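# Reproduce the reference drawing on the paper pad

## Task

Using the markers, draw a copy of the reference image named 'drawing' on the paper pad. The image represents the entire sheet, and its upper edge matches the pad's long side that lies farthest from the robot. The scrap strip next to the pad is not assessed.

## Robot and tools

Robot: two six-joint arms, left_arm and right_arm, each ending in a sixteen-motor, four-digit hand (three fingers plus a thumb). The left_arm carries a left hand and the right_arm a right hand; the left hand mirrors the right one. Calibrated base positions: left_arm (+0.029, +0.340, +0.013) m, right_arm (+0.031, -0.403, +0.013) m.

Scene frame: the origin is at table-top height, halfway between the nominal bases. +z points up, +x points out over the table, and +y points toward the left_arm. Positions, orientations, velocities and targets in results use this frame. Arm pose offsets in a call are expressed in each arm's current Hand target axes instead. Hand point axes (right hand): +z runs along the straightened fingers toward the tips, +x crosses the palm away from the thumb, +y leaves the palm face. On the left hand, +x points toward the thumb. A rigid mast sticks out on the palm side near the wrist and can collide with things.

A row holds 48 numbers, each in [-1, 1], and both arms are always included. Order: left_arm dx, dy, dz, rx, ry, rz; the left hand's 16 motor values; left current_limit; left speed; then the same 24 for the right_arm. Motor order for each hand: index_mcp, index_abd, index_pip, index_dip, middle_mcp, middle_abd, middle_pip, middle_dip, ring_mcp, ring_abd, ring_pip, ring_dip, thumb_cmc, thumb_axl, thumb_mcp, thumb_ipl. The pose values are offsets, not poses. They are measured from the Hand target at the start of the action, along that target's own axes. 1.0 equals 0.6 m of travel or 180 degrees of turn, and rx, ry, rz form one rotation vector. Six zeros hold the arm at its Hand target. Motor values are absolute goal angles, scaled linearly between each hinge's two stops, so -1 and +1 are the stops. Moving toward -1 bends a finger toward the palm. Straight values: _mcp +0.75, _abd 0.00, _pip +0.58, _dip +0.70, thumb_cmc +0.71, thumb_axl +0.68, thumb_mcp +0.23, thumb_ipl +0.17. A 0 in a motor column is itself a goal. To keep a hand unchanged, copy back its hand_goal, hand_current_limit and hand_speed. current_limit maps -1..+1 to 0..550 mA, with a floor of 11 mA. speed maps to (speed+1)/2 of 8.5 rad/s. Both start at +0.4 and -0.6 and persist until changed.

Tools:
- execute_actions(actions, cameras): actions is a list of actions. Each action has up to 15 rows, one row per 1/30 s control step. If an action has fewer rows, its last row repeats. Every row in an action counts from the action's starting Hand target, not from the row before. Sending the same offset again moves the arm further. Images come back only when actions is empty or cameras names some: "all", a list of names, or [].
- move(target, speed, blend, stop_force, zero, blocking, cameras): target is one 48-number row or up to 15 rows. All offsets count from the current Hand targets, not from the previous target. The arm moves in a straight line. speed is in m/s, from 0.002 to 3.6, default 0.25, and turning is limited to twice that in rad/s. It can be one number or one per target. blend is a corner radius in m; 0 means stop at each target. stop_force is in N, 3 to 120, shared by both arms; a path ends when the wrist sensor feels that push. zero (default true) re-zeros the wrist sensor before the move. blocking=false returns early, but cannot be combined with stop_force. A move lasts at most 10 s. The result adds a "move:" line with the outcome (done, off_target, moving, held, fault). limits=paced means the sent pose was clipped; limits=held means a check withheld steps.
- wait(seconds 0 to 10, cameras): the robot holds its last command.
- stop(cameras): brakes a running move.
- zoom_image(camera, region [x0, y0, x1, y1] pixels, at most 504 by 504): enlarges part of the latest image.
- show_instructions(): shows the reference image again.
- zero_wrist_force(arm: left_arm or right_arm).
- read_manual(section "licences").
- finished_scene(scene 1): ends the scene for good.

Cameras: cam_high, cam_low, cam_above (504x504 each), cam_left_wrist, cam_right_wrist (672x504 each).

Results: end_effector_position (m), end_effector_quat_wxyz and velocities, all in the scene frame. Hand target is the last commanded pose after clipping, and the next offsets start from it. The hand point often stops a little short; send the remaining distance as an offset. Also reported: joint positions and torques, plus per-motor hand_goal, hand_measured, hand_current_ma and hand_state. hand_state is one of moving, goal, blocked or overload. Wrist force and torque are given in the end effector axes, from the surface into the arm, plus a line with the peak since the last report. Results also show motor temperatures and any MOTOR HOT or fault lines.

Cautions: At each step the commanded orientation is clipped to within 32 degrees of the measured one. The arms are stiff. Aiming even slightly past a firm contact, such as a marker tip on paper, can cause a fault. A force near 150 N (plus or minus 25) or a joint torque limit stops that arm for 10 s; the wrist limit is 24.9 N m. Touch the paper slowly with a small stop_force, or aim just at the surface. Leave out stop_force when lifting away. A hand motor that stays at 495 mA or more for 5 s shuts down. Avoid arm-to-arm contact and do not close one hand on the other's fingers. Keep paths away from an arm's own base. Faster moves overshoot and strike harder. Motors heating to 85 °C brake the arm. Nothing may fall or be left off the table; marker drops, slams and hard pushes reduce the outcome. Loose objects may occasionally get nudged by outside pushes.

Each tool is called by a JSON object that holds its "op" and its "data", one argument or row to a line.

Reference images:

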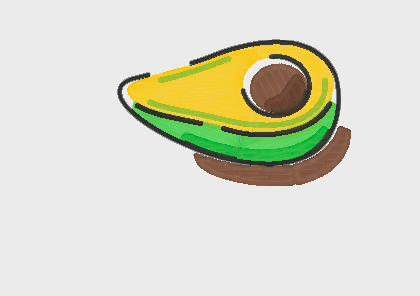

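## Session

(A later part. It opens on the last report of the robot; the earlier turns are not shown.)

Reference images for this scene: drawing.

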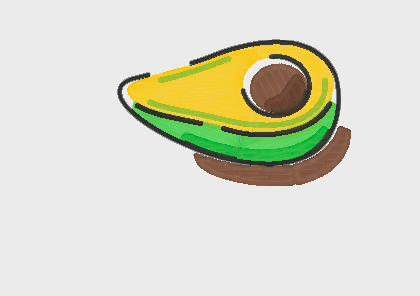

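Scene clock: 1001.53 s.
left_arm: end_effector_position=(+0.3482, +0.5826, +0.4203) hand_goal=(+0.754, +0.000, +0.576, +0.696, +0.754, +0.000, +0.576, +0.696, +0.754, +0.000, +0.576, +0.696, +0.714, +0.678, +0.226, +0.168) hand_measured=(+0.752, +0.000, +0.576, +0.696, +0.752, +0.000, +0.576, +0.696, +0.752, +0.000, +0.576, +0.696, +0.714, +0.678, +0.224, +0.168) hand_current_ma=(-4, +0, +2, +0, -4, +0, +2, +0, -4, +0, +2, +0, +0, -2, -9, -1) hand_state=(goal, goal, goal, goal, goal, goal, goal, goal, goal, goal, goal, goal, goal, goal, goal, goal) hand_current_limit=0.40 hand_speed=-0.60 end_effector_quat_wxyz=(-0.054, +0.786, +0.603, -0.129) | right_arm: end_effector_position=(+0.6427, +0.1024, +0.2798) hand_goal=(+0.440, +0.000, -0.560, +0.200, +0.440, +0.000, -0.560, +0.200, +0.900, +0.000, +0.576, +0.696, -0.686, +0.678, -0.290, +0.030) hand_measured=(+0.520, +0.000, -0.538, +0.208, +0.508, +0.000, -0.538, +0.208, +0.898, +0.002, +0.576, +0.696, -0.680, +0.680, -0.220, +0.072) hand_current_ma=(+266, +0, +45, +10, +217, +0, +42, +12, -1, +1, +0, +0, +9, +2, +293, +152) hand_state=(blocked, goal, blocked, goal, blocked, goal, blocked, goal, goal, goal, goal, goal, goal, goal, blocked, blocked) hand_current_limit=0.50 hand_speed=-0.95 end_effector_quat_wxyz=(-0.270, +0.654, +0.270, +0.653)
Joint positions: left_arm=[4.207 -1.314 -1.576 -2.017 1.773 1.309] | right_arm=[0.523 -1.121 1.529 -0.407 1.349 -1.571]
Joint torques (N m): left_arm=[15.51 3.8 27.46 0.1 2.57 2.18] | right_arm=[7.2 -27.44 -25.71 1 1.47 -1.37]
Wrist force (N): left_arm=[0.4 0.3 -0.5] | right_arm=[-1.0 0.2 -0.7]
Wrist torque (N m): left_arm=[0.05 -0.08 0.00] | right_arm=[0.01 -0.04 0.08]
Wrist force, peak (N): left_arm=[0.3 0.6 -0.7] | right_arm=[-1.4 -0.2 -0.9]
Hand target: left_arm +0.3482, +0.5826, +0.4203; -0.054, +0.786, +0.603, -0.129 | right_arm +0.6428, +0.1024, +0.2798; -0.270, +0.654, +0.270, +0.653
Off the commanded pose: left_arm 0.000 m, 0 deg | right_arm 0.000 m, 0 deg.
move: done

{"op": "move", "data": {
  "target": [
    [0,0,0,0,0,0,0.754,0,0.576,0.696,0.754,0,0.576,0.696,0.754,0,0.576,0.696,0.714,0.678,0.226,0.168,0.4,-0.6,0,0.0783,-0.0513,-0.1667,0,0,0.44,0,-0.56,0.20,0.44,0,-0.56,0.20,0.9,0,0.576,0.696,-0.686,0.677,-0.29,0.03,0.5,-0.95],
    [0,0,0,0,0,0,0.754,0,0.576,0.696,0.754,0,0.576,0.696,0.754,0,0.576,0.696,0.714,0.678,0.226,0.168,0.4,-0.6,0,0.0853,-0.1595,-0.3189,0,0,0.44,0,-0.56,0.20,0.44,0,-0.56,0.20,0.9,0,0.576,0.696,-0.686,0.677,-0.29,0.03,0.5,-0.95]
  ],
  "blend": [0.03,0],
  "speed": 0.2,
  "cameras": ["cam_above","cam_high","cam_right_wrist"]
}}

Scene clock: 1019.53 s.
left_arm: end_effector_position=(+0.3482, +0.5826, +0.4203) hand_goal=(+0.754, +0.000, +0.576, +0.696, +0.754, +0.000, +0.576, +0.696, +0.754, +0.000, +0.576, +0.696, +0.714, +0.678, +0.226, +0.168) hand_measured=(+0.752, +0.000, +0.576, +0.696, +0.752, +0.000, +0.576, +0.696, +0.752, +0.000, +0.576, +0.696, +0.714, +0.678, +0.224, +0.168) hand_current_ma=(-4, +0, +2, +0, -4, +0, +2, +0, -4, +0, +2, +0, +0, -2, -9, -1) hand_state=(goal, goal, goal, goal, goal, goal, goal, goal, goal, goal, goal, goal, goal, goal, goal, goal) hand_current_limit=0.40 hand_speed=-0.60 end_effector_quat_wxyz=(-0.054, +0.786, +0.603, -0.129) | right_arm: end_effector_position=(+0.6515, +0.0590, +0.2797) hand_goal=(+0.440, +0.000, -0.560, +0.200, +0.440, +0.000, -0.560, +0.200, +0.900, +0.000, +0.576, +0.696, -0.686, +0.678, -0.290, +0.030) hand_measured=(+0.520, +0.000, -0.538, +0.208, +0.508, +0.000, -0.538, +0.208, +0.898, +0.002, +0.576, +0.696, -0.680, +0.680, -0.220, +0.072) hand_current_ma=(+266, +0, +45, +10, +215, +0, +42, +12, -1, +1, +0, +0, +9, +2, +293, +152) hand_state=(blocked, goal, blocked, goal, blocked, goal, blocked, goal, goal, goal, goal, goal, goal, goal, blocked, blocked) hand_current_limit=0.50 hand_speed=-0.95 end_effector_quat_wxyz=(-0.131, +0.695, +0.131, +0.695)
Joint positions: left_arm=[4.207 -1.314 -1.576 -2.017 1.773 1.309] | right_arm=[0.616 -1.05 1.419 -0.37 1.856 -1.571]
Joint torques (N m): left_arm=[15.61 4.01 28.08 0.09 2.52 2.06] | right_arm=[-6.48 -54.32 -13.3 -3.63 -1.78 0.01]
Wrist force (N): left_arm=[0.2 0.5 -0.4] | right_arm=[-0.8 0.1 -0.4]
Wrist torque (N m): left_arm=[0.09 -0.05 -0.02] | right_arm=[0.00 -0.09 0.09]
Wrist force, peak (N): left_arm=[0.3 0.8 -0.5] | right_arm=[-1.5 -0.9 -0.6]
Hand target: left_arm +0.3482, +0.5826, +0.4203; -0.054, +0.786, +0.603, -0.129 | right_arm +0.6515, +0.0590, +0.2797; -0.131, +0.695, +0.131, +0.695 (not the last commanded pose)
Off the commanded pose: left_arm 0.000 m, 0 deg | right_arm 0.073 m, 34 deg.
move: held (right_arm; a check stopped the path); path passed 0 of 2 targets; limits=held
pose unreachable (right arm): on one or more control steps of this call, first in action 0 (counted from 0), this arm could not follow its commanded pose, so it was not sent that pose on those steps. It may still have moved: this result reports where it is.
cause: moving toward the commanded pose would bring two parts of the arm too close to each other (joints 4 (wrist 1) to 6 (wrist 3) lie between them).
Images, in order (width x height): cam_high 504x504, cam_above 504x504, cam_right_wrist 672x504.

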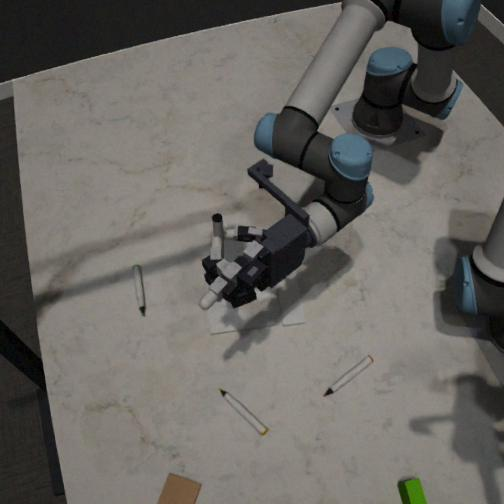

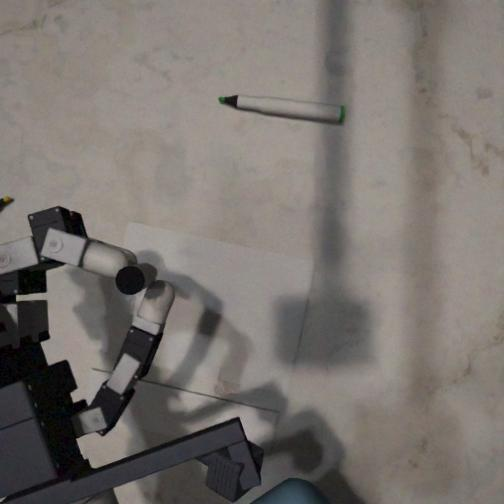

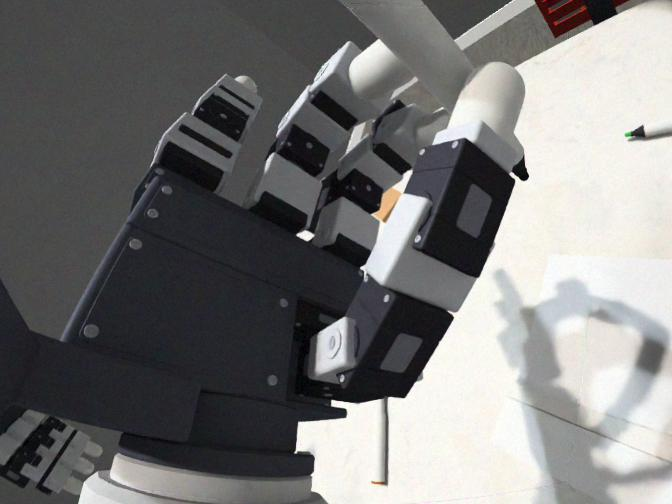

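{"op": "move", "data": {
  "target": [
    [0,0,0,0,0,0,0.754,0,0.576,0.696,0.754,0,0.576,0.696,0.754,0,0.576,0.696,0.714,0.678,0.226,0.168,0.4,-0.6,0,0,-0.05,0.1,0,0,0.44,0,-0.56,0.20,0.44,0,-0.56,0.20,0.9,0,0.576,0.696,-0.686,0.677,-0.29,0.03,0.5,-0.95],
    [0,0,0,0,0,0,0.754,0,0.576,0.696,0.754,0,0.576,0.696,0.754,0,0.576,0.696,0.714,0.678,0.226,0.168,0.4,-0.6,-0.2,-0.0652,-0.2813,0.1317,0,0,0.44,0,-0.56,0.20,0.44,0,-0.56,0.20,0.9,0,0.576,0.696,-0.686,0.677,-0.29,0.03,0.5,-0.95]
  ],
  "blend": [0.02,0],
  "speed": 0.2,
  "cameras": ["cam_above","cam_high","cam_low","cam_right_wrist"]
}}

Scene clock: 1078.53 s.
left_arm: end_effector_position=(+0.3482, +0.5826, +0.4203) hand_goal=(+0.754, +0.000, +0.576, +0.696, +0.754, +0.000, +0.576, +0.696, +0.754, +0.000, +0.576, +0.696, +0.714, +0.678, +0.226, +0.168) hand_measured=(+0.752, +0.000, +0.576, +0.696, +0.752, +0.000, +0.576, +0.696, +0.752, +0.000, +0.576, +0.696, +0.714, +0.678, +0.224, +0.168) hand_current_ma=(-4, +0, +2, +0, -4, +0, +2, +0, -4, +0, +2, +0, +0, -2, -9, -1) hand_state=(goal, goal, goal, goal, goal, goal, goal, goal, goal, goal, goal, goal, goal, goal, goal, goal) hand_current_limit=0.40 hand_speed=-0.60 end_effector_quat_wxyz=(-0.054, +0.786, +0.603, -0.129) | right_arm: end_effector_position=(+0.4801, +0.0341, +0.1598) hand_goal=(+0.440, +0.000, -0.560, +0.200, +0.440, +0.000, -0.560, +0.200, +0.900, +0.000, +0.576, +0.696, -0.686, +0.678, -0.290, +0.030) hand_measured=(+0.520, +0.000, -0.538, +0.208, +0.508, +0.000, -0.538, +0.208, +0.898, +0.002, +0.576, +0.696, -0.680, +0.680, -0.220, +0.072) hand_current_ma=(+266, +0, +45, +10, +215, +0, +42, +12, -1, +1, +0, +0, +9, +2, +293, +152) hand_state=(blocked, goal, blocked, goal, blocked, goal, blocked, goal, goal, goal, goal, goal, goal, goal, blocked, blocked) hand_current_limit=0.50 hand_speed=-0.95 end_effector_quat_wxyz=(-0.271, +0.653, +0.271, +0.653)
Joint positions: left_arm=[4.207 -1.314 -1.576 -2.017 1.773 1.309] | right_arm=[0.599 -1.266 2.131 -0.865 1.425 -1.571]
Joint torques (N m): left_arm=[15.51 4.12 27.77 0.1 2.46 1.94] | right_arm=[7.18 -15.76 -8.38 -4.11 1.42 1.14]
Wrist force (N): left_arm=[0.2 0.5 -0.4] | right_arm=[-1.1 0.0 0.0]
Wrist torque (N m): left_arm=[0.08 -0.05 -0.02] | right_arm=[-0.05 -0.05 0.06]
Wrist force, peak (N): left_arm=[0.5 0.6 -0.4] | right_arm=[-2.1 -0.6 -1.1]
Hand target: left_arm +0.3482, +0.5826, +0.4203; -0.054, +0.786, +0.603, -0.129 | right_arm +0.4801, +0.0341, +0.1597; -0.271, +0.653, +0.271, +0.653
Off the commanded pose: left_arm 0.000 m, 0 deg | right_arm 0.000 m, 0 deg.
move: done
Images, in order (width x height): cam_high 504x504, cam_low 504x504, cam_above 504x504, cam_right_wrist 672x504.

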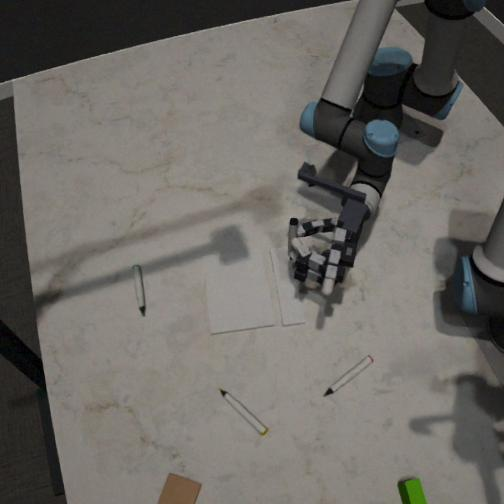

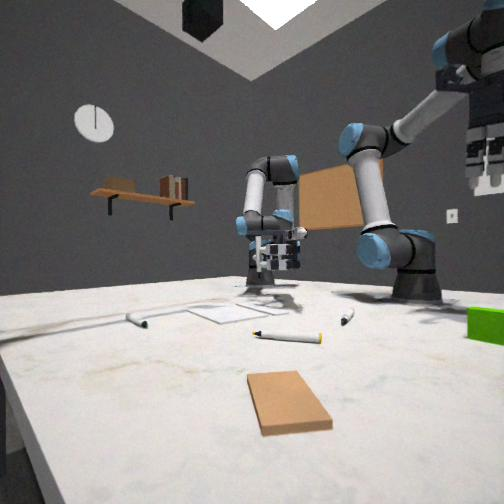

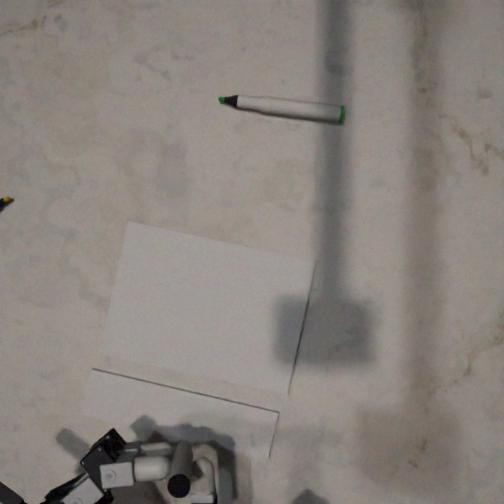

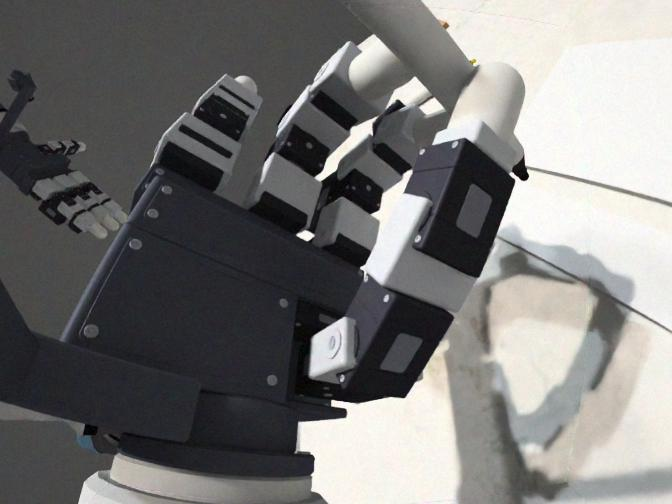

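{"op": "move", "data": {
  "target": [0,0,0,0,0,0,0.754,0,0.576,0.696,0.754,0,0.576,0.696,0.754,0,0.576,0.696,0.714,0.678,0.226,0.168,0.4,-0.6,-0.08,-0.0465,0.1277,0,0,0,0.44,0,-0.56,0.20,0.44,0,-0.56,0.20,0.9,0,0.576,0.696,-0.686,0.677,-0.29,0.03,0.5,-0.95],
  "speed": 0.15,
  "cameras": ["cam_above","cam_right_wrist"]
}}

{"op": "zoom_image", "data": {
  "camera": "cam_above",
  "region": [60, 340, 200, 480]
}}

{"op": "zoom_image", "data": {
  "camera": "cam_right_wrist",
  "region": [440, 60, 672, 260]
}}

Scene clock: 1125.53 s.
left_arm: end_effector_position=(+0.3482, +0.5826, +0.4203) hand_goal=(+0.754, +0.000, +0.576, +0.696, +0.754, +0.000, +0.576, +0.696, +0.754, +0.000, +0.576, +0.696, +0.714, +0.678, +0.226, +0.168) hand_measured=(+0.752, +0.000, +0.576, +0.696, +0.752, +0.000, +0.576, +0.696, +0.752, +0.000, +0.576, +0.696, +0.714, +0.678, +0.224, +0.168) hand_current_ma=(-4, +0, +2, +0, -4, +0, +2, +0, -4, +0, +2, +0, +0, -2, -9, -1) hand_state=(goal, goal, goal, goal, goal, goal, goal, goal, goal, goal, goal, goal, goal, goal, goal, goal) hand_current_limit=0.40 hand_speed=-0.60 end_effector_quat_wxyz=(-0.054, +0.786, +0.603, -0.129) | right_arm: end_effector_position=(+0.5145, +0.1080, +0.1118) hand_goal=(+0.440, +0.000, -0.560, +0.200, +0.440, +0.000, -0.560, +0.200, +0.900, +0.000, +0.576, +0.696, -0.686, +0.678, -0.290, +0.030) hand_measured=(+0.520, +0.000, -0.538, +0.208, +0.508, +0.000, -0.538, +0.208, +0.898, +0.002, +0.576, +0.696, -0.680, +0.680, -0.220, +0.072) hand_current_ma=(+266, +0, +45, +10, +215, +0, +42, +12, -1, +1, +0, +0, +9, +2, +293, +152) hand_state=(blocked, goal, blocked, goal, blocked, goal, blocked, goal, goal, goal, goal, goal, goal, goal, blocked, blocked) hand_current_limit=0.50 hand_speed=-0.95 end_effector_quat_wxyz=(-0.271, +0.653, +0.271, +0.653)
Joint positions: left_arm=[4.207 -1.314 -1.576 -2.017 1.773 1.309] | right_arm=[0.684 -1.027 1.918 -0.89 1.509 -1.571]
Joint torques (N m): left_arm=[15.58 3.39 26.77 0.35 2.46 1.9] | right_arm=[7.27 -25.7 -20.1 0.93 1.48 -1.04]
Wrist force (N): left_arm=[0.3 0.3 -0.5] | right_arm=[-1.2 -0.3 -0.2]
Wrist torque (N m): left_arm=[0.05 -0.07 -0.01] | right_arm=[-0.07 -0.02 0.07]
Wrist force, peak (N): left_arm=[0.4 0.6 -0.5] | right_arm=[-1.9 -0.7 0.4]
Hand target: left_arm +0.3482, +0.5826, +0.4203; -0.054, +0.786, +0.603, -0.129 | right_arm +0.5145, +0.1081, +0.1117; -0.271, +0.653, +0.271, +0.653
Off the commanded pose: left_arm 0.000 m, 0 deg | right_arm 0.000 m, 0 deg.
move: done
Images, in order (width x height): cam_above 504x504, cam_right_wrist 672x504.

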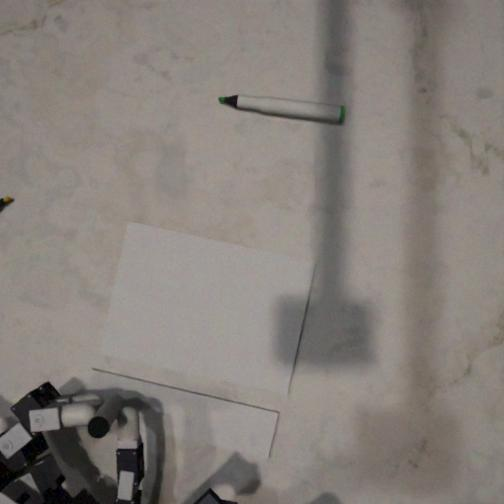

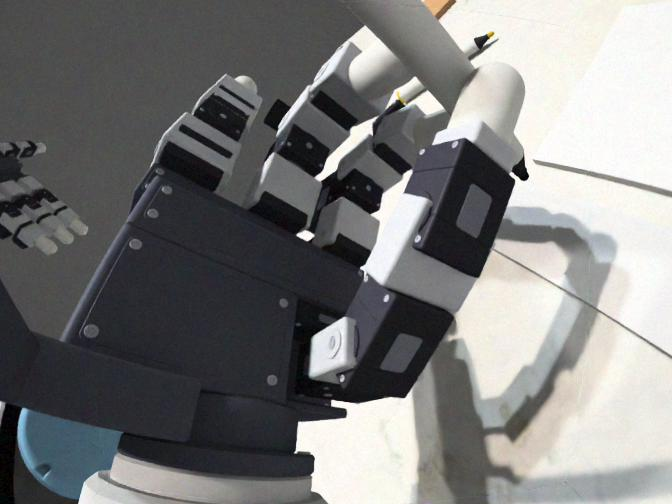

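Scaled by 3.600 from the camera's 504x504 image, which has a finer 720x720 frame.

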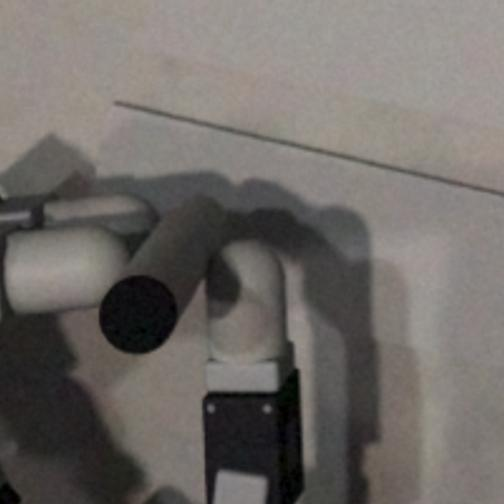

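Scaled by 2.172 from the camera's 672x504 image, which has a finer 960x720 frame.

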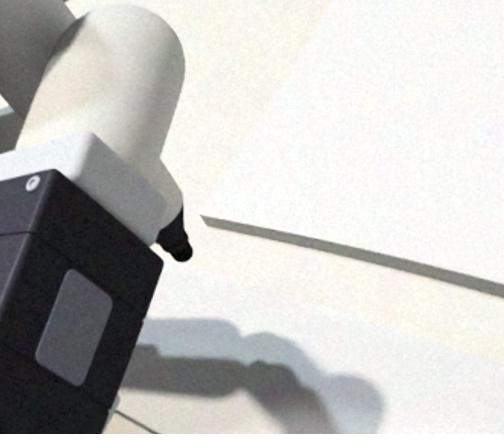

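{"op": "move", "data": {
  "target": [0,0,0,0,0,0,0.754,0,0.576,0.696,0.754,0,0.576,0.696,0.754,0,0.576,0.696,0.714,0.678,0.226,0.168,0.4,-0.6,-0.07,0,0,0,0,0,0.44,0,-0.56,0.20,0.44,0,-0.56,0.20,0.9,0,0.576,0.696,-0.686,0.677,-0.29,0.03,0.5,-0.95],
  "speed": 0.012,
  "stop_force": 3,
  "cameras": ["cam_above","cam_right_wrist"]
}}

{"op": "zoom_image", "data": {
  "camera": "cam_right_wrist",
  "region": [440, 60, 672, 260]
}}

Scene clock: 1144.67 s.
left_arm: end_effector_position=(+0.3482, +0.5826, +0.4203) hand_goal=(+0.754, +0.000, +0.576, +0.696, +0.754, +0.000, +0.576, +0.696, +0.754, +0.000, +0.576, +0.696, +0.714, +0.678, +0.226, +0.168) hand_measured=(+0.752, +0.000, +0.576, +0.696, +0.752, +0.000, +0.576, +0.696, +0.752, +0.000, +0.576, +0.696, +0.714, +0.678, +0.224, +0.168) hand_current_ma=(-4, +0, +2, +0, -4, +0, +2, +0, -4, +0, +2, +0, +0, -2, -9, -1) hand_state=(goal, goal, goal, goal, goal, goal, goal, goal, goal, goal, goal, goal, goal, goal, goal, goal) hand_current_limit=0.40 hand_speed=-0.60 end_effector_quat_wxyz=(-0.054, +0.786, +0.603, -0.129) | right_arm: end_effector_position=(+0.5145, +0.1081, +0.0727) hand_goal=(+0.440, +0.000, -0.560, +0.200, +0.440, +0.000, -0.560, +0.200, +0.900, +0.000, +0.576, +0.696, -0.686, +0.678, -0.290, +0.030) hand_measured=(+0.520, +0.000, -0.538, +0.208, +0.508, +0.000, -0.538, +0.208, +0.898, +0.002, +0.576, +0.696, -0.682, +0.678, -0.220, +0.072) hand_current_ma=(+266, +0, +45, +10, +215, +0, +42, +12, -1, +1, +0, +0, +6, +0, +293, +152) hand_state=(blocked, goal, blocked, goal, blocked, goal, blocked, goal, goal, goal, goal, goal, goal, goal, blocked, blocked) hand_current_limit=0.50 hand_speed=-0.95 end_effector_quat_wxyz=(-0.271, +0.653, +0.271, +0.653)
Joint positions: left_arm=[4.207 -1.314 -1.576 -2.017 1.773 1.309] | right_arm=[0.684 -0.949 1.927 -0.979 1.509 -1.571]
Joint torques (N m): left_arm=[15.43 4.07 26.88 0.23 2.3 1.59] | right_arm=[5.87 -49.03 -18.3 1.33 1.28 -0.42]
Wrist force (N): left_arm=[0.4 0.4 -0.3] | right_arm=[0.6 -0.2 -0.4]
Wrist torque (N m): left_arm=[0.05 -0.07 0.00] | right_arm=[-0.06 -0.06 0.05]
Wrist force, peak (N): left_arm=[0.3 0.5 -0.7] | right_arm=[3.0 -0.6 -0.4]
Hand target: left_arm +0.3482, +0.5826, +0.4203; -0.054, +0.786, +0.603, -0.129 | right_arm +0.5145, +0.1081, +0.0727; -0.271, +0.653, +0.271, +0.653 (not the last commanded pose)
Off the commanded pose: left_arm 0.000 m, 0 deg | right_arm 0.003 m, 0 deg.
move: contact (right_arm)
Images, in order (width x height): cam_above 504x504, cam_right_wrist 672x504.

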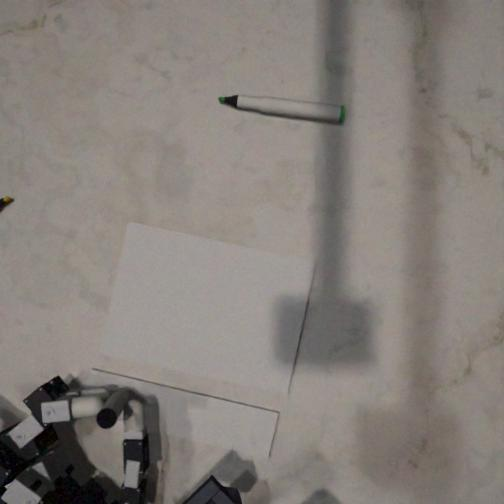

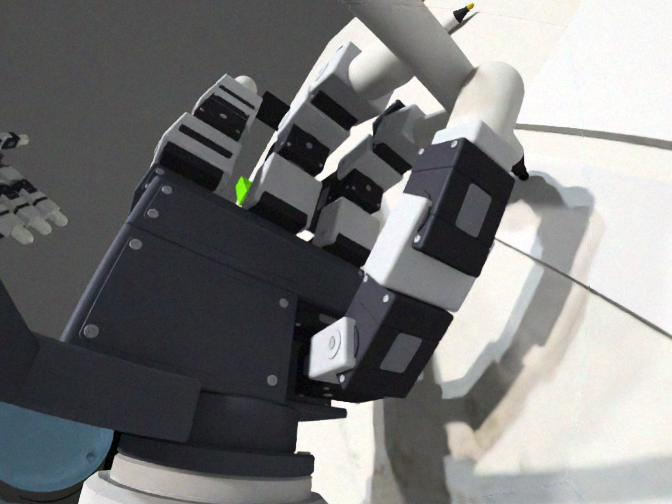

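Scaled by 2.172 from the camera's 672x504 image, which has a finer 960x720 frame.

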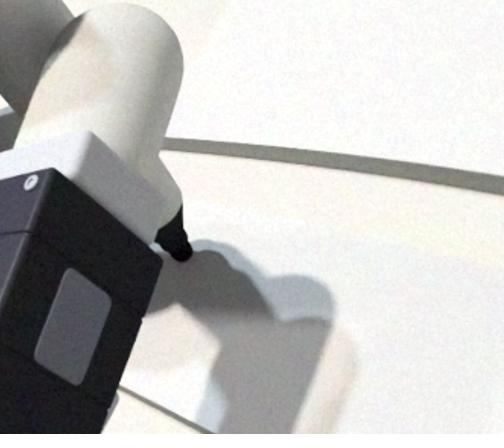

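{"op": "move", "data": {
  "target": [
    [0,0,0,0,0,0,0.754,0,0.576,0.696,0.754,0,0.576,0.696,0.754,0,0.576,0.696,0.714,0.678,0.226,0.168,0.4,-0.6,0,0.0359,-0.0562,0,0,0,0.44,0,-0.56,0.20,0.44,0,-0.56,0.20,0.9,0,0.576,0.696,-0.686,0.677,-0.29,0.03,0.5,-0.95],
    [0,0,0,0,0,0,0.754,0,0.576,0.696,0.754,0,0.576,0.696,0.754,0,0.576,0.696,0.714,0.678,0.226,0.168,0.4,-0.6,-0.0008,0.0719,-0.1124,0,0,0,0.44,0,-0.56,0.20,0.44,0,-0.56,0.20,0.9,0,0.576,0.696,-0.686,0.677,-0.29,0.03,0.5,-0.95],
    [0,0,0,0,0,0,0.754,0,0.576,0.696,0.754,0,0.576,0.696,0.754,0,0.576,0.696,0.714,0.678,0.226,0.168,0.4,-0.6,-0.0016,0.1078,-0.1686,0,0,0,0.44,0,-0.56,0.20,0.44,0,-0.56,0.20,0.9,0,0.576,0.696,-0.686,0.677,-0.29,0.03,0.5,-0.95]
  ],
  "speed": 0.03,
  "blend": [0.001,0.001,0]
}}

{"op": "move", "data": {
  "target": [
    [0,0,0,0,0,0,0.754,0,0.576,0.696,0.754,0,0.576,0.696,0.754,0,0.576,0.696,0.714,0.678,0.226,0.168,0.4,-0.6,0.04,0,0,0,0,0,0.44,0,-0.56,0.20,0.44,0,-0.56,0.20,0.9,0,0.576,0.696,-0.686,0.677,-0.29,0.03,0.5,-0.95],
    [0,0,0,0,0,0,0.754,0,0.576,0.696,0.754,0,0.576,0.696,0.754,0,0.576,0.696,0.714,0.678,0.226,0.168,0.4,-0.6,0.12,-0.3155,0.295,0,0,0,0.44,0,-0.56,0.20,0.44,0,-0.56,0.20,0.9,0,0.576,0.696,-0.686,0.677,-0.29,0.03,0.5,-0.95]
  ],
  "speed": 0.2,
  "blend": [0.01,0],
  "cameras": ["cam_above","cam_high"]
}}

{"op": "zoom_image", "data": {
  "camera": "cam_above",
  "region": [70, 320, 290, 480]
}}

Scene clock: 1178.93 s.
left_arm: end_effector_position=(+0.3482, +0.5826, +0.4203) hand_goal=(+0.754, +0.000, +0.576, +0.696, +0.754, +0.000, +0.576, +0.696, +0.754, +0.000, +0.576, +0.696, +0.714, +0.678, +0.226, +0.168) hand_measured=(+0.752, +0.000, +0.576, +0.696, +0.752, +0.000, +0.576, +0.696, +0.752, +0.000, +0.576, +0.696, +0.714, +0.678, +0.224, +0.168) hand_current_ma=(-4, +0, +2, +0, -4, +0, +2, +0, -4, +0, +2, +0, +0, -2, -9, -1) hand_state=(goal, goal, goal, goal, goal, goal, goal, goal, goal, goal, goal, goal, goal, goal, goal, goal) hand_current_limit=0.40 hand_speed=-0.60 end_effector_quat_wxyz=(-0.054, +0.786, +0.603, -0.129) | right_arm: end_effector_position=(+0.4887, -0.0092, +0.0718) hand_goal=(+0.440, +0.000, -0.560, +0.200, +0.440, +0.000, -0.560, +0.200, +0.900, +0.000, +0.576, +0.696, -0.686, +0.678, -0.290, +0.030) hand_measured=(+0.520, +0.000, -0.520, +0.212, +0.490, +0.000, -0.540, +0.202, +0.898, +0.002, +0.576, +0.696, -0.674, +0.680, -0.220, +0.072) hand_current_ma=(+266, +0, +100, +20, +147, +0, +40, +3, -1, +1, +0, +0, +20, +3, +296, +152) hand_state=(blocked, goal, blocked, goal, blocked, goal, blocked, goal, goal, goal, goal, goal, goal, goal, blocked, blocked) hand_current_limit=0.50 hand_speed=-0.95 end_effector_quat_wxyz=(-0.271, +0.653, +0.271, +0.653)
Joint positions: left_arm=[4.207 -1.314 -1.576 -2.017 1.773 1.309] | right_arm=[0.488 -1.098 2.257 -1.159 1.313 -1.571]
Joint torques (N m): left_arm=[14.98 3.96 25.79 0.6 1.92 0.93] | right_arm=[-6.9 -38.6 -0.06 -2.43 -1.63 -0.04]
Wrist force (N): left_arm=[0.3 0.6 -0.1] | right_arm=[3.5 -0.6 0.4]
Wrist torque (N m): left_arm=[0.06 -0.06 -0.01] | right_arm=[-0.04 -0.03 0.05]
Wrist force, peak (N): left_arm=[0.5 0.7 -0.5] | right_arm=[3.4 -0.9 0.8]
Hand target: left_arm +0.3482, +0.5826, +0.4203; -0.054, +0.786, +0.603, -0.129 | right_arm +0.4887, -0.0092, +0.0718; -0.271, +0.653, +0.271, +0.653
Off the commanded pose: left_arm 0.000 m, 0 deg | right_arm 0.000 m, 0 deg.
move: done

Scene clock: 1181.00 s.
left_arm: end_effector_position=(+0.3482, +0.5826, +0.4203) hand_goal=(+0.754, +0.000, +0.576, +0.696, +0.754, +0.000, +0.576, +0.696, +0.754, +0.000, +0.576, +0.696, +0.714, +0.678, +0.226, +0.168) hand_measured=(+0.752, +0.000, +0.576, +0.696, +0.752, +0.000, +0.576, +0.696, +0.752, +0.000, +0.576, +0.696, +0.714, +0.678, +0.224, +0.168) hand_current_ma=(-4, +0, +2, +0, -4, +0, +2, +0, -4, +0, +2, +0, +0, -2, -9, -1) hand_state=(goal, goal, goal, goal, goal, goal, goal, goal, goal, goal, goal, goal, goal, goal, goal, goal) hand_current_limit=0.40 hand_speed=-0.60 end_effector_quat_wxyz=(-0.054, +0.786, +0.603, -0.129) | right_arm: end_effector_position=(+0.4799, +0.2498, +0.1438) hand_goal=(+0.440, +0.000, -0.560, +0.200, +0.440, +0.000, -0.560, +0.200, +0.900, +0.000, +0.576, +0.696, -0.686, +0.678, -0.290, +0.030) hand_measured=(+0.520, +0.000, -0.520, +0.212, +0.490, +0.000, -0.540, +0.204, +0.898, +0.002, +0.576, +0.696, -0.674, +0.680, -0.218, +0.072) hand_current_ma=(+266, +0, +100, +20, +147, +0, +40, +5, -1, +2, +0, +0, +20, +3, +298, +152) hand_state=(blocked, goal, blocked, goal, blocked, goal, blocked, goal, goal, goal, goal, goal, goal, goal, blocked, blocked) hand_current_limit=0.50 hand_speed=-0.95 end_effector_quat_wxyz=(-0.271, +0.653, +0.271, +0.653)
Joint positions: left_arm=[4.207 -1.314 -1.576 -2.017 1.773 1.309] | right_arm=[0.914 -0.886 1.539 -0.653 1.74 -1.571]
Joint torques (N m): left_arm=[15.59 4.66 25.77 0.58 1.73 0.84] | right_arm=[6.86 -34.45 -23.77 1.13 1.54 1.86]
Wrist force (N): left_arm=[0.1 0.5 -0.2] | right_arm=[-1.1 -0.2 -0.4]
Wrist torque (N m): left_arm=[0.05 -0.03 -0.03] | right_arm=[-0.06 -0.02 0.06]
Wrist force, peak (N): left_arm=[0.6 0.4 -0.5] | right_arm=[2.9 -0.9 0.3]
Hand target: left_arm +0.3482, +0.5826, +0.4203; -0.054, +0.786, +0.603, -0.129 | right_arm +0.4799, +0.2498, +0.1438; -0.271, +0.653, +0.271, +0.653
Off the commanded pose: left_arm 0.000 m, 0 deg | right_arm 0.000 m, 0 deg.
move: done
Images, in order (width x height): cam_high 504x504, cam_above 504x504.

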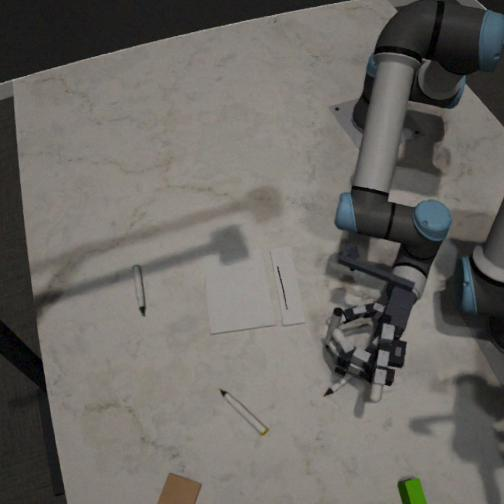

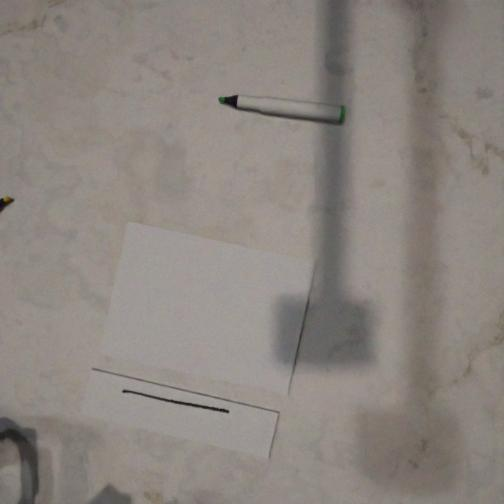

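Scaled by 2.291 from the camera's 504x504 image, which has a finer 720x720 frame.

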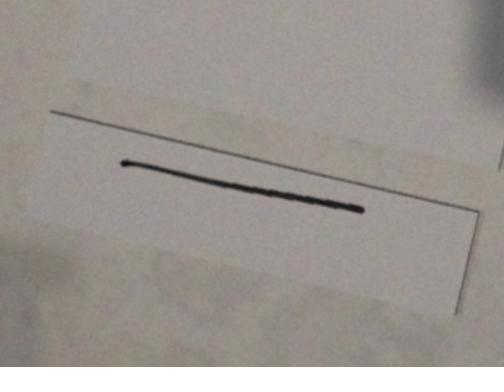

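{"op": "move", "data": {
  "target": [
    [0,0,0,0,0,0,0.754,0,0.576,0.696,0.754,0,0.576,0.696,0.754,0,0.576,0.696,0.714,0.678,0.226,0.168,0.4,-0.6,-0.108,0.1689,-0.1118,0,0,0,0.44,0,-0.56,0.20,0.44,0,-0.56,0.20,0.9,0,0.576,0.696,-0.686,0.677,-0.29,0.03,0.5,-0.95],
    [0,0,0,0,0,0,0.754,0,0.576,0.696,0.754,0,0.576,0.696,0.754,0,0.576,0.696,0.714,0.678,0.226,0.168,0.4,-0.6,-0.11833,0.1689,-0.1118,0,0,0,0.44,0,-0.56,0.20,0.44,0,-0.56,0.20,0.9,0,0.576,0.696,-0.686,0.677,-0.29,0.03,0.5,-0.95],
    [0,0,0,0,0,0,0.754,0,0.576,0.696,0.754,0,0.576,0.696,0.754,0,0.576,0.696,0.714,0.678,0.226,0.168,0.4,-0.6,-0.108,0.1689,-0.1118,0,0,0,0.44,0,-0.56,0.20,0.44,0,-0.56,0.20,0.9,0,0.576,0.696,-0.686,0.677,-0.29,0.03,0.5,-0.95],
    [0,0,0,0,0,0,0.754,0,0.576,0.696,0.754,0,0.576,0.696,0.754,0,0.576,0.696,0.714,0.678,0.226,0.168,0.4,-0.6,-0.108,0.2227,-0.1961,0,0,0,0.44,0,-0.56,0.20,0.44,0,-0.56,0.20,0.9,0,0.576,0.696,-0.686,0.677,-0.29,0.03,0.5,-0.95],
    [0,0,0,0,0,0,0.754,0,0.576,0.696,0.754,0,0.576,0.696,0.754,0,0.576,0.696,0.714,0.678,0.226,0.168,0.4,-0.6,-0.11833,0.2227,-0.1961,0,0,0,0.44,0,-0.56,0.20,0.44,0,-0.56,0.20,0.9,0,0.576,0.696,-0.686,0.677,-0.29,0.03,0.5,-0.95],
    [0,0,0,0,0,0,0.754,0,0.576,0.696,0.754,0,0.576,0.696,0.754,0,0.576,0.696,0.714,0.678,0.226,0.168,0.4,-0.6,-0.108,0.2227,-0.1961,0,0,0,0.44,0,-0.56,0.20,0.44,0,-0.56,0.20,0.9,0,0.576,0.696,-0.686,0.677,-0.29,0.03,0.5,-0.95]
  ],
  "speed": [0.15,0.02,0.05,0.15,0.02,0.05],
  "blend": [0.002,0,0.002,0.002,0,0]
}}

{"op": "move", "data": {
  "target": [
    [0,0,0,0,0,0,0.754,0,0.576,0.696,0.754,0,0.576,0.696,0.754,0,0.576,0.696,0.714,0.678,0.226,0.168,0.4,-0.6,0,0.0539,-0.0843,0,0,0,0.44,0,-0.56,0.20,0.44,0,-0.56,0.20,0.9,0,0.576,0.696,-0.686,0.677,-0.29,0.03,0.5,-0.95],
    [0,0,0,0,0,0,0.754,0,0.576,0.696,0.754,0,0.576,0.696,0.754,0,0.576,0.696,0.714,0.678,0.226,0.168,0.4,-0.6,-0.01033,0.0539,-0.0843,0,0,0,0.44,0,-0.56,0.20,0.44,0,-0.56,0.20,0.9,0,0.576,0.696,-0.686,0.677,-0.29,0.03,0.5,-0.95],
    [0,0,0,0,0,0,0.754,0,0.576,0.696,0.754,0,0.576,0.696,0.754,0,0.576,0.696,0.714,0.678,0.226,0.168,0.4,-0.6,0,0.0539,-0.0843,0,0,0,0.44,0,-0.56,0.20,0.44,0,-0.56,0.20,0.9,0,0.576,0.696,-0.686,0.677,-0.29,0.03,0.5,-0.95],
    [0,0,0,0,0,0,0.754,0,0.576,0.696,0.754,0,0.576,0.696,0.754,0,0.576,0.696,0.714,0.678,0.226,0.168,0.4,-0.6,0,0.0943,-0.1476,0,0,0,0.44,0,-0.56,0.20,0.44,0,-0.56,0.20,0.9,0,0.576,0.696,-0.686,0.677,-0.29,0.03,0.5,-0.95],
    [0,0,0,0,0,0,0.754,0,0.576,0.696,0.754,0,0.576,0.696,0.754,0,0.576,0.696,0.714,0.678,0.226,0.168,0.4,-0.6,-0.01033,0.0943,-0.1476,0,0,0,0.44,0,-0.56,0.20,0.44,0,-0.56,0.20,0.9,0,0.576,0.696,-0.686,0.677,-0.29,0.03,0.5,-0.95],
    [0,0,0,0,0,0,0.754,0,0.576,0.696,0.754,0,0.576,0.696,0.754,0,0.576,0.696,0.714,0.678,0.226,0.168,0.4,-0.6,0,0.0943,-0.1476,0,0,0,0.44,0,-0.56,0.20,0.44,0,-0.56,0.20,0.9,0,0.576,0.696,-0.686,0.677,-0.29,0.03,0.5,-0.95]
  ],
  "speed": [0.15,0.02,0.05,0.15,0.02,0.05],
  "blend": [0.002,0,0.002,0.002,0,0]
}}

{"op": "move", "data": {
  "target": [
    [0,0,0,0,0,0,0.754,0,0.576,0.696,0.754,0,0.576,0.696,0.754,0,0.576,0.696,0.714,0.678,0.226,0.168,0.4,-0.6,0.05,0,0,0,0,0,0.44,0,-0.56,0.20,0.44,0,-0.56,0.20,0.9,0,0.576,0.696,-0.686,0.677,-0.29,0.03,0.5,-0.95],
    [0,0,0,0,0,0,0.754,0,0.576,0.696,0.754,0,0.576,0.696,0.754,0,0.576,0.696,0.714,0.678,0.226,0.168,0.4,-0.6,0.108,-0.3170,0.3437,0,0,0,0.44,0,-0.56,0.20,0.44,0,-0.56,0.20,0.9,0,0.576,0.696,-0.686,0.677,-0.29,0.03,0.5,-0.95]
  ],
  "speed": 0.2,
  "blend": [0.01,0],
  "cameras": ["cam_above","cam_right_wrist"]
}}

{"op": "zoom_image", "data": {
  "camera": "cam_above",
  "region": [70, 350, 290, 470]
}}

Scene clock: 1279.10 s.
left_arm: end_effector_position=(+0.3482, +0.5826, +0.4203) hand_goal=(+0.754, +0.000, +0.576, +0.696, +0.754, +0.000, +0.576, +0.696, +0.754, +0.000, +0.576, +0.696, +0.714, +0.678, +0.226, +0.168) hand_measured=(+0.752, +0.000, +0.576, +0.696, +0.752, +0.000, +0.576, +0.696, +0.752, +0.000, +0.576, +0.696, +0.714, +0.678, +0.224, +0.168) hand_current_ma=(-4, +0, +2, +0, -4, +0, +2, +0, -4, +0, +2, +0, +0, -2, -9, -1) hand_state=(goal, goal, goal, goal, goal, goal, goal, goal, goal, goal, goal, goal, goal, goal, goal, goal) hand_current_limit=0.40 hand_speed=-0.60 end_effector_quat_wxyz=(-0.054, +0.786, +0.603, -0.129) | right_arm: end_effector_position=(+0.4913, +0.0721, +0.0789) hand_goal=(+0.440, +0.000, -0.560, +0.200, +0.440, +0.000, -0.560, +0.200, +0.900, +0.000, +0.576, +0.696, -0.686, +0.678, -0.290, +0.030) hand_measured=(+0.520, +0.000, -0.520, +0.212, +0.490, +0.000, -0.540, +0.204, +0.898, +0.002, +0.576, +0.696, -0.674, +0.680, -0.218, +0.072) hand_current_ma=(+266, +0, +100, +20, +147, +0, +40, +6, -1, +2, +0, +0, +20, +3, +298, +152) hand_state=(blocked, goal, blocked, goal, blocked, goal, blocked, goal, goal, goal, goal, goal, goal, goal, blocked, blocked) hand_current_limit=0.50 hand_speed=-0.95 end_effector_quat_wxyz=(-0.271, +0.653, +0.271, +0.653)
Joint positions: left_arm=[4.207 -1.314 -1.576 -2.017 1.773 1.309] | right_arm=[0.656 -1.024 2.057 -1.033 1.482 -1.571]
Joint torques (N m): left_arm=[14.9 4.48 26.04 0.61 1.78 0.72] | right_arm=[-5.37 -47.27 -18.74 1.11 -1.66 1.52]
Wrist force (N): left_arm=[0.3 0.4 -0.4] | right_arm=[-1.2 -0.2 -0.2]
Wrist torque (N m): left_arm=[0.07 -0.06 -0.02] | right_arm=[-0.07 -0.04 0.04]
Wrist force, peak (N): left_arm=[0.6 0.7 -0.5] | right_arm=[-1.7 0.6 -1.0]
Hand target: left_arm +0.3482, +0.5826, +0.4203; -0.054, +0.786, +0.603, -0.129 | right_arm +0.4913, +0.0721, +0.0790; -0.271, +0.653, +0.271, +0.653
Off the commanded pose: left_arm 0.000 m, 0 deg | right_arm 0.000 m, 0 deg.
move: done

Scene clock: 1281.53 s.
left_arm: end_effector_position=(+0.3482, +0.5826, +0.4203) hand_goal=(+0.754, +0.000, +0.576, +0.696, +0.754, +0.000, +0.576, +0.696, +0.754, +0.000, +0.576, +0.696, +0.714, +0.678, +0.226, +0.168) hand_measured=(+0.752, +0.000, +0.576, +0.696, +0.752, +0.000, +0.576, +0.696, +0.752, +0.000, +0.576, +0.696, +0.714, +0.678, +0.224, +0.168) hand_current_ma=(-4, +0, +2, +0, -4, +0, +2, +0, -4, +0, +2, +0, +0, -2, -9, -1) hand_state=(goal, goal, goal, goal, goal, goal, goal, goal, goal, goal, goal, goal, goal, goal, goal, goal) hand_current_limit=0.40 hand_speed=-0.60 end_effector_quat_wxyz=(-0.054, +0.786, +0.603, -0.129) | right_arm: end_effector_position=(+0.4687, -0.0305, +0.0789) hand_goal=(+0.440, +0.000, -0.560, +0.200, +0.440, +0.000, -0.560, +0.200, +0.900, +0.000, +0.576, +0.696, -0.686, +0.678, -0.290, +0.030) hand_measured=(+0.520, +0.000, -0.520, +0.212, +0.490, +0.000, -0.540, +0.204, +0.898, +0.002, +0.576, +0.696, -0.674, +0.680, -0.218, +0.072) hand_current_ma=(+266, +0, +100, +20, +147, +0, +40, +6, -1, +2, +0, +0, +20, +3, +298, +152) hand_state=(blocked, goal, blocked, goal, blocked, goal, blocked, goal, goal, goal, goal, goal, goal, goal, blocked, blocked) hand_current_limit=0.50 hand_speed=-0.95 end_effector_quat_wxyz=(-0.271, +0.653, +0.271, +0.653)
Joint positions: left_arm=[4.207 -1.314 -1.576 -2.017 1.773 1.309] | right_arm=[0.462 -1.157 2.341 -1.183 1.287 -1.571]
Joint torques (N m): left_arm=[15.15 3.6 25.71 0.63 1.72 0.66] | right_arm=[-5.56 -39.28 -15.75 0.78 -1.61 1.39]
Wrist force (N): left_arm=[0.4 0.3 -0.3] | right_arm=[-1.1 -0.3 -0.2]
Wrist torque (N m): left_arm=[0.04 -0.08 0.01] | right_arm=[-0.09 -0.04 0.04]
Wrist force, peak (N): left_arm=[0.4 0.6 -0.4] | right_arm=[-1.2 0.5 -0.9]
Hand target: left_arm +0.3482, +0.5826, +0.4203; -0.054, +0.786, +0.603, -0.129 | right_arm +0.4687, -0.0305, +0.0790; -0.271, +0.653, +0.271, +0.653
Off the commanded pose: left_arm 0.000 m, 0 deg | right_arm 0.000 m, 0 deg.
move: done

Scene clock: 1283.73 s.
left_arm: end_effector_position=(+0.3482, +0.5826, +0.4203) hand_goal=(+0.754, +0.000, +0.576, +0.696, +0.754, +0.000, +0.576, +0.696, +0.754, +0.000, +0.576, +0.696, +0.714, +0.678, +0.226, +0.168) hand_measured=(+0.752, +0.000, +0.576, +0.696, +0.752, +0.000, +0.576, +0.696, +0.752, +0.000, +0.576, +0.696, +0.714, +0.678, +0.224, +0.168) hand_current_ma=(-4, +0, +2, +0, -4, +0, +2, +0, -4, +0, +2, +0, +0, -2, -9, -1) hand_state=(goal, goal, goal, goal, goal, goal, goal, goal, goal, goal, goal, goal, goal, goal, goal, goal) hand_current_limit=0.40 hand_speed=-0.60 end_effector_quat_wxyz=(-0.054, +0.786, +0.603, -0.129) | right_arm: end_effector_position=(+0.4799, +0.2498, +0.1438) hand_goal=(+0.440, +0.000, -0.560, +0.200, +0.440, +0.000, -0.560, +0.200, +0.900, +0.000, +0.576, +0.696, -0.686, +0.678, -0.290, +0.030) hand_measured=(+0.520, +0.000, -0.520, +0.212, +0.490, +0.000, -0.540, +0.204, +0.898, +0.002, +0.576, +0.696, -0.674, +0.680, -0.218, +0.072) hand_current_ma=(+266, +0, +100, +20, +147, +0, +40, +6, -1, +2, +0, +0, +20, +3, +298, +152) hand_state=(blocked, goal, blocked, goal, blocked, goal, blocked, goal, goal, goal, goal, goal, goal, goal, blocked, blocked) hand_current_limit=0.50 hand_speed=-0.95 end_effector_quat_wxyz=(-0.271, +0.653, +0.271, +0.653)
Joint positions: left_arm=[4.207 -1.314 -1.576 -2.017 1.773 1.309] | right_arm=[0.914 -0.886 1.539 -0.653 1.74 -1.571]
Joint torques (N m): left_arm=[14.9 4.29 25.39 0.62 1.69 0.54] | right_arm=[6.81 -34.1 -24.16 0.86 1.4 1.8]
Wrist force (N): left_arm=[0.4 0.4 -0.3] | right_arm=[-0.7 -0.2 -0.6]
Wrist torque (N m): left_arm=[0.06 -0.07 0.00] | right_arm=[-0.04 -0.07 0.09]
Wrist force, peak (N): left_arm=[0.2 0.7 -0.5] | right_arm=[-2.1 0.2 -0.4]
Hand target: left_arm +0.3482, +0.5826, +0.4203; -0.054, +0.786, +0.603, -0.129 | right_arm +0.4799, +0.2498, +0.1438; -0.271, +0.653, +0.271, +0.653
Off the commanded pose: left_arm 0.000 m, 0 deg | right_arm 0.000 m, 0 deg.
move: done
Images, in order (width x height): cam_above 504x504, cam_right_wrist 672x504.

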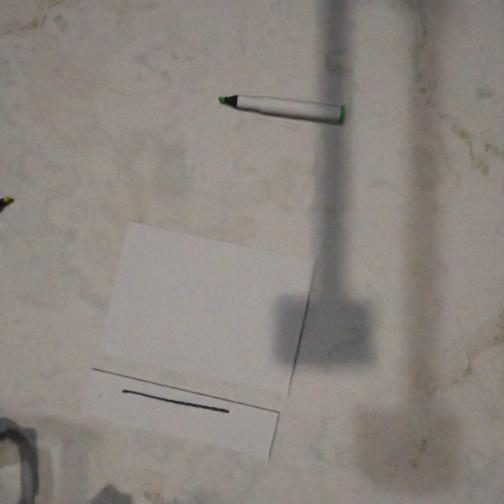

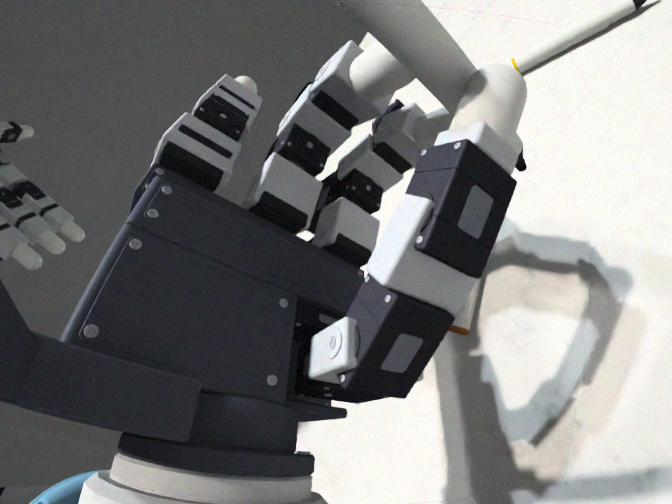

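Scaled by 2.291 from the camera's 504x504 image, which has a finer 720x720 frame.

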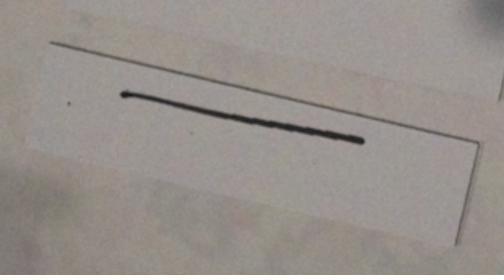

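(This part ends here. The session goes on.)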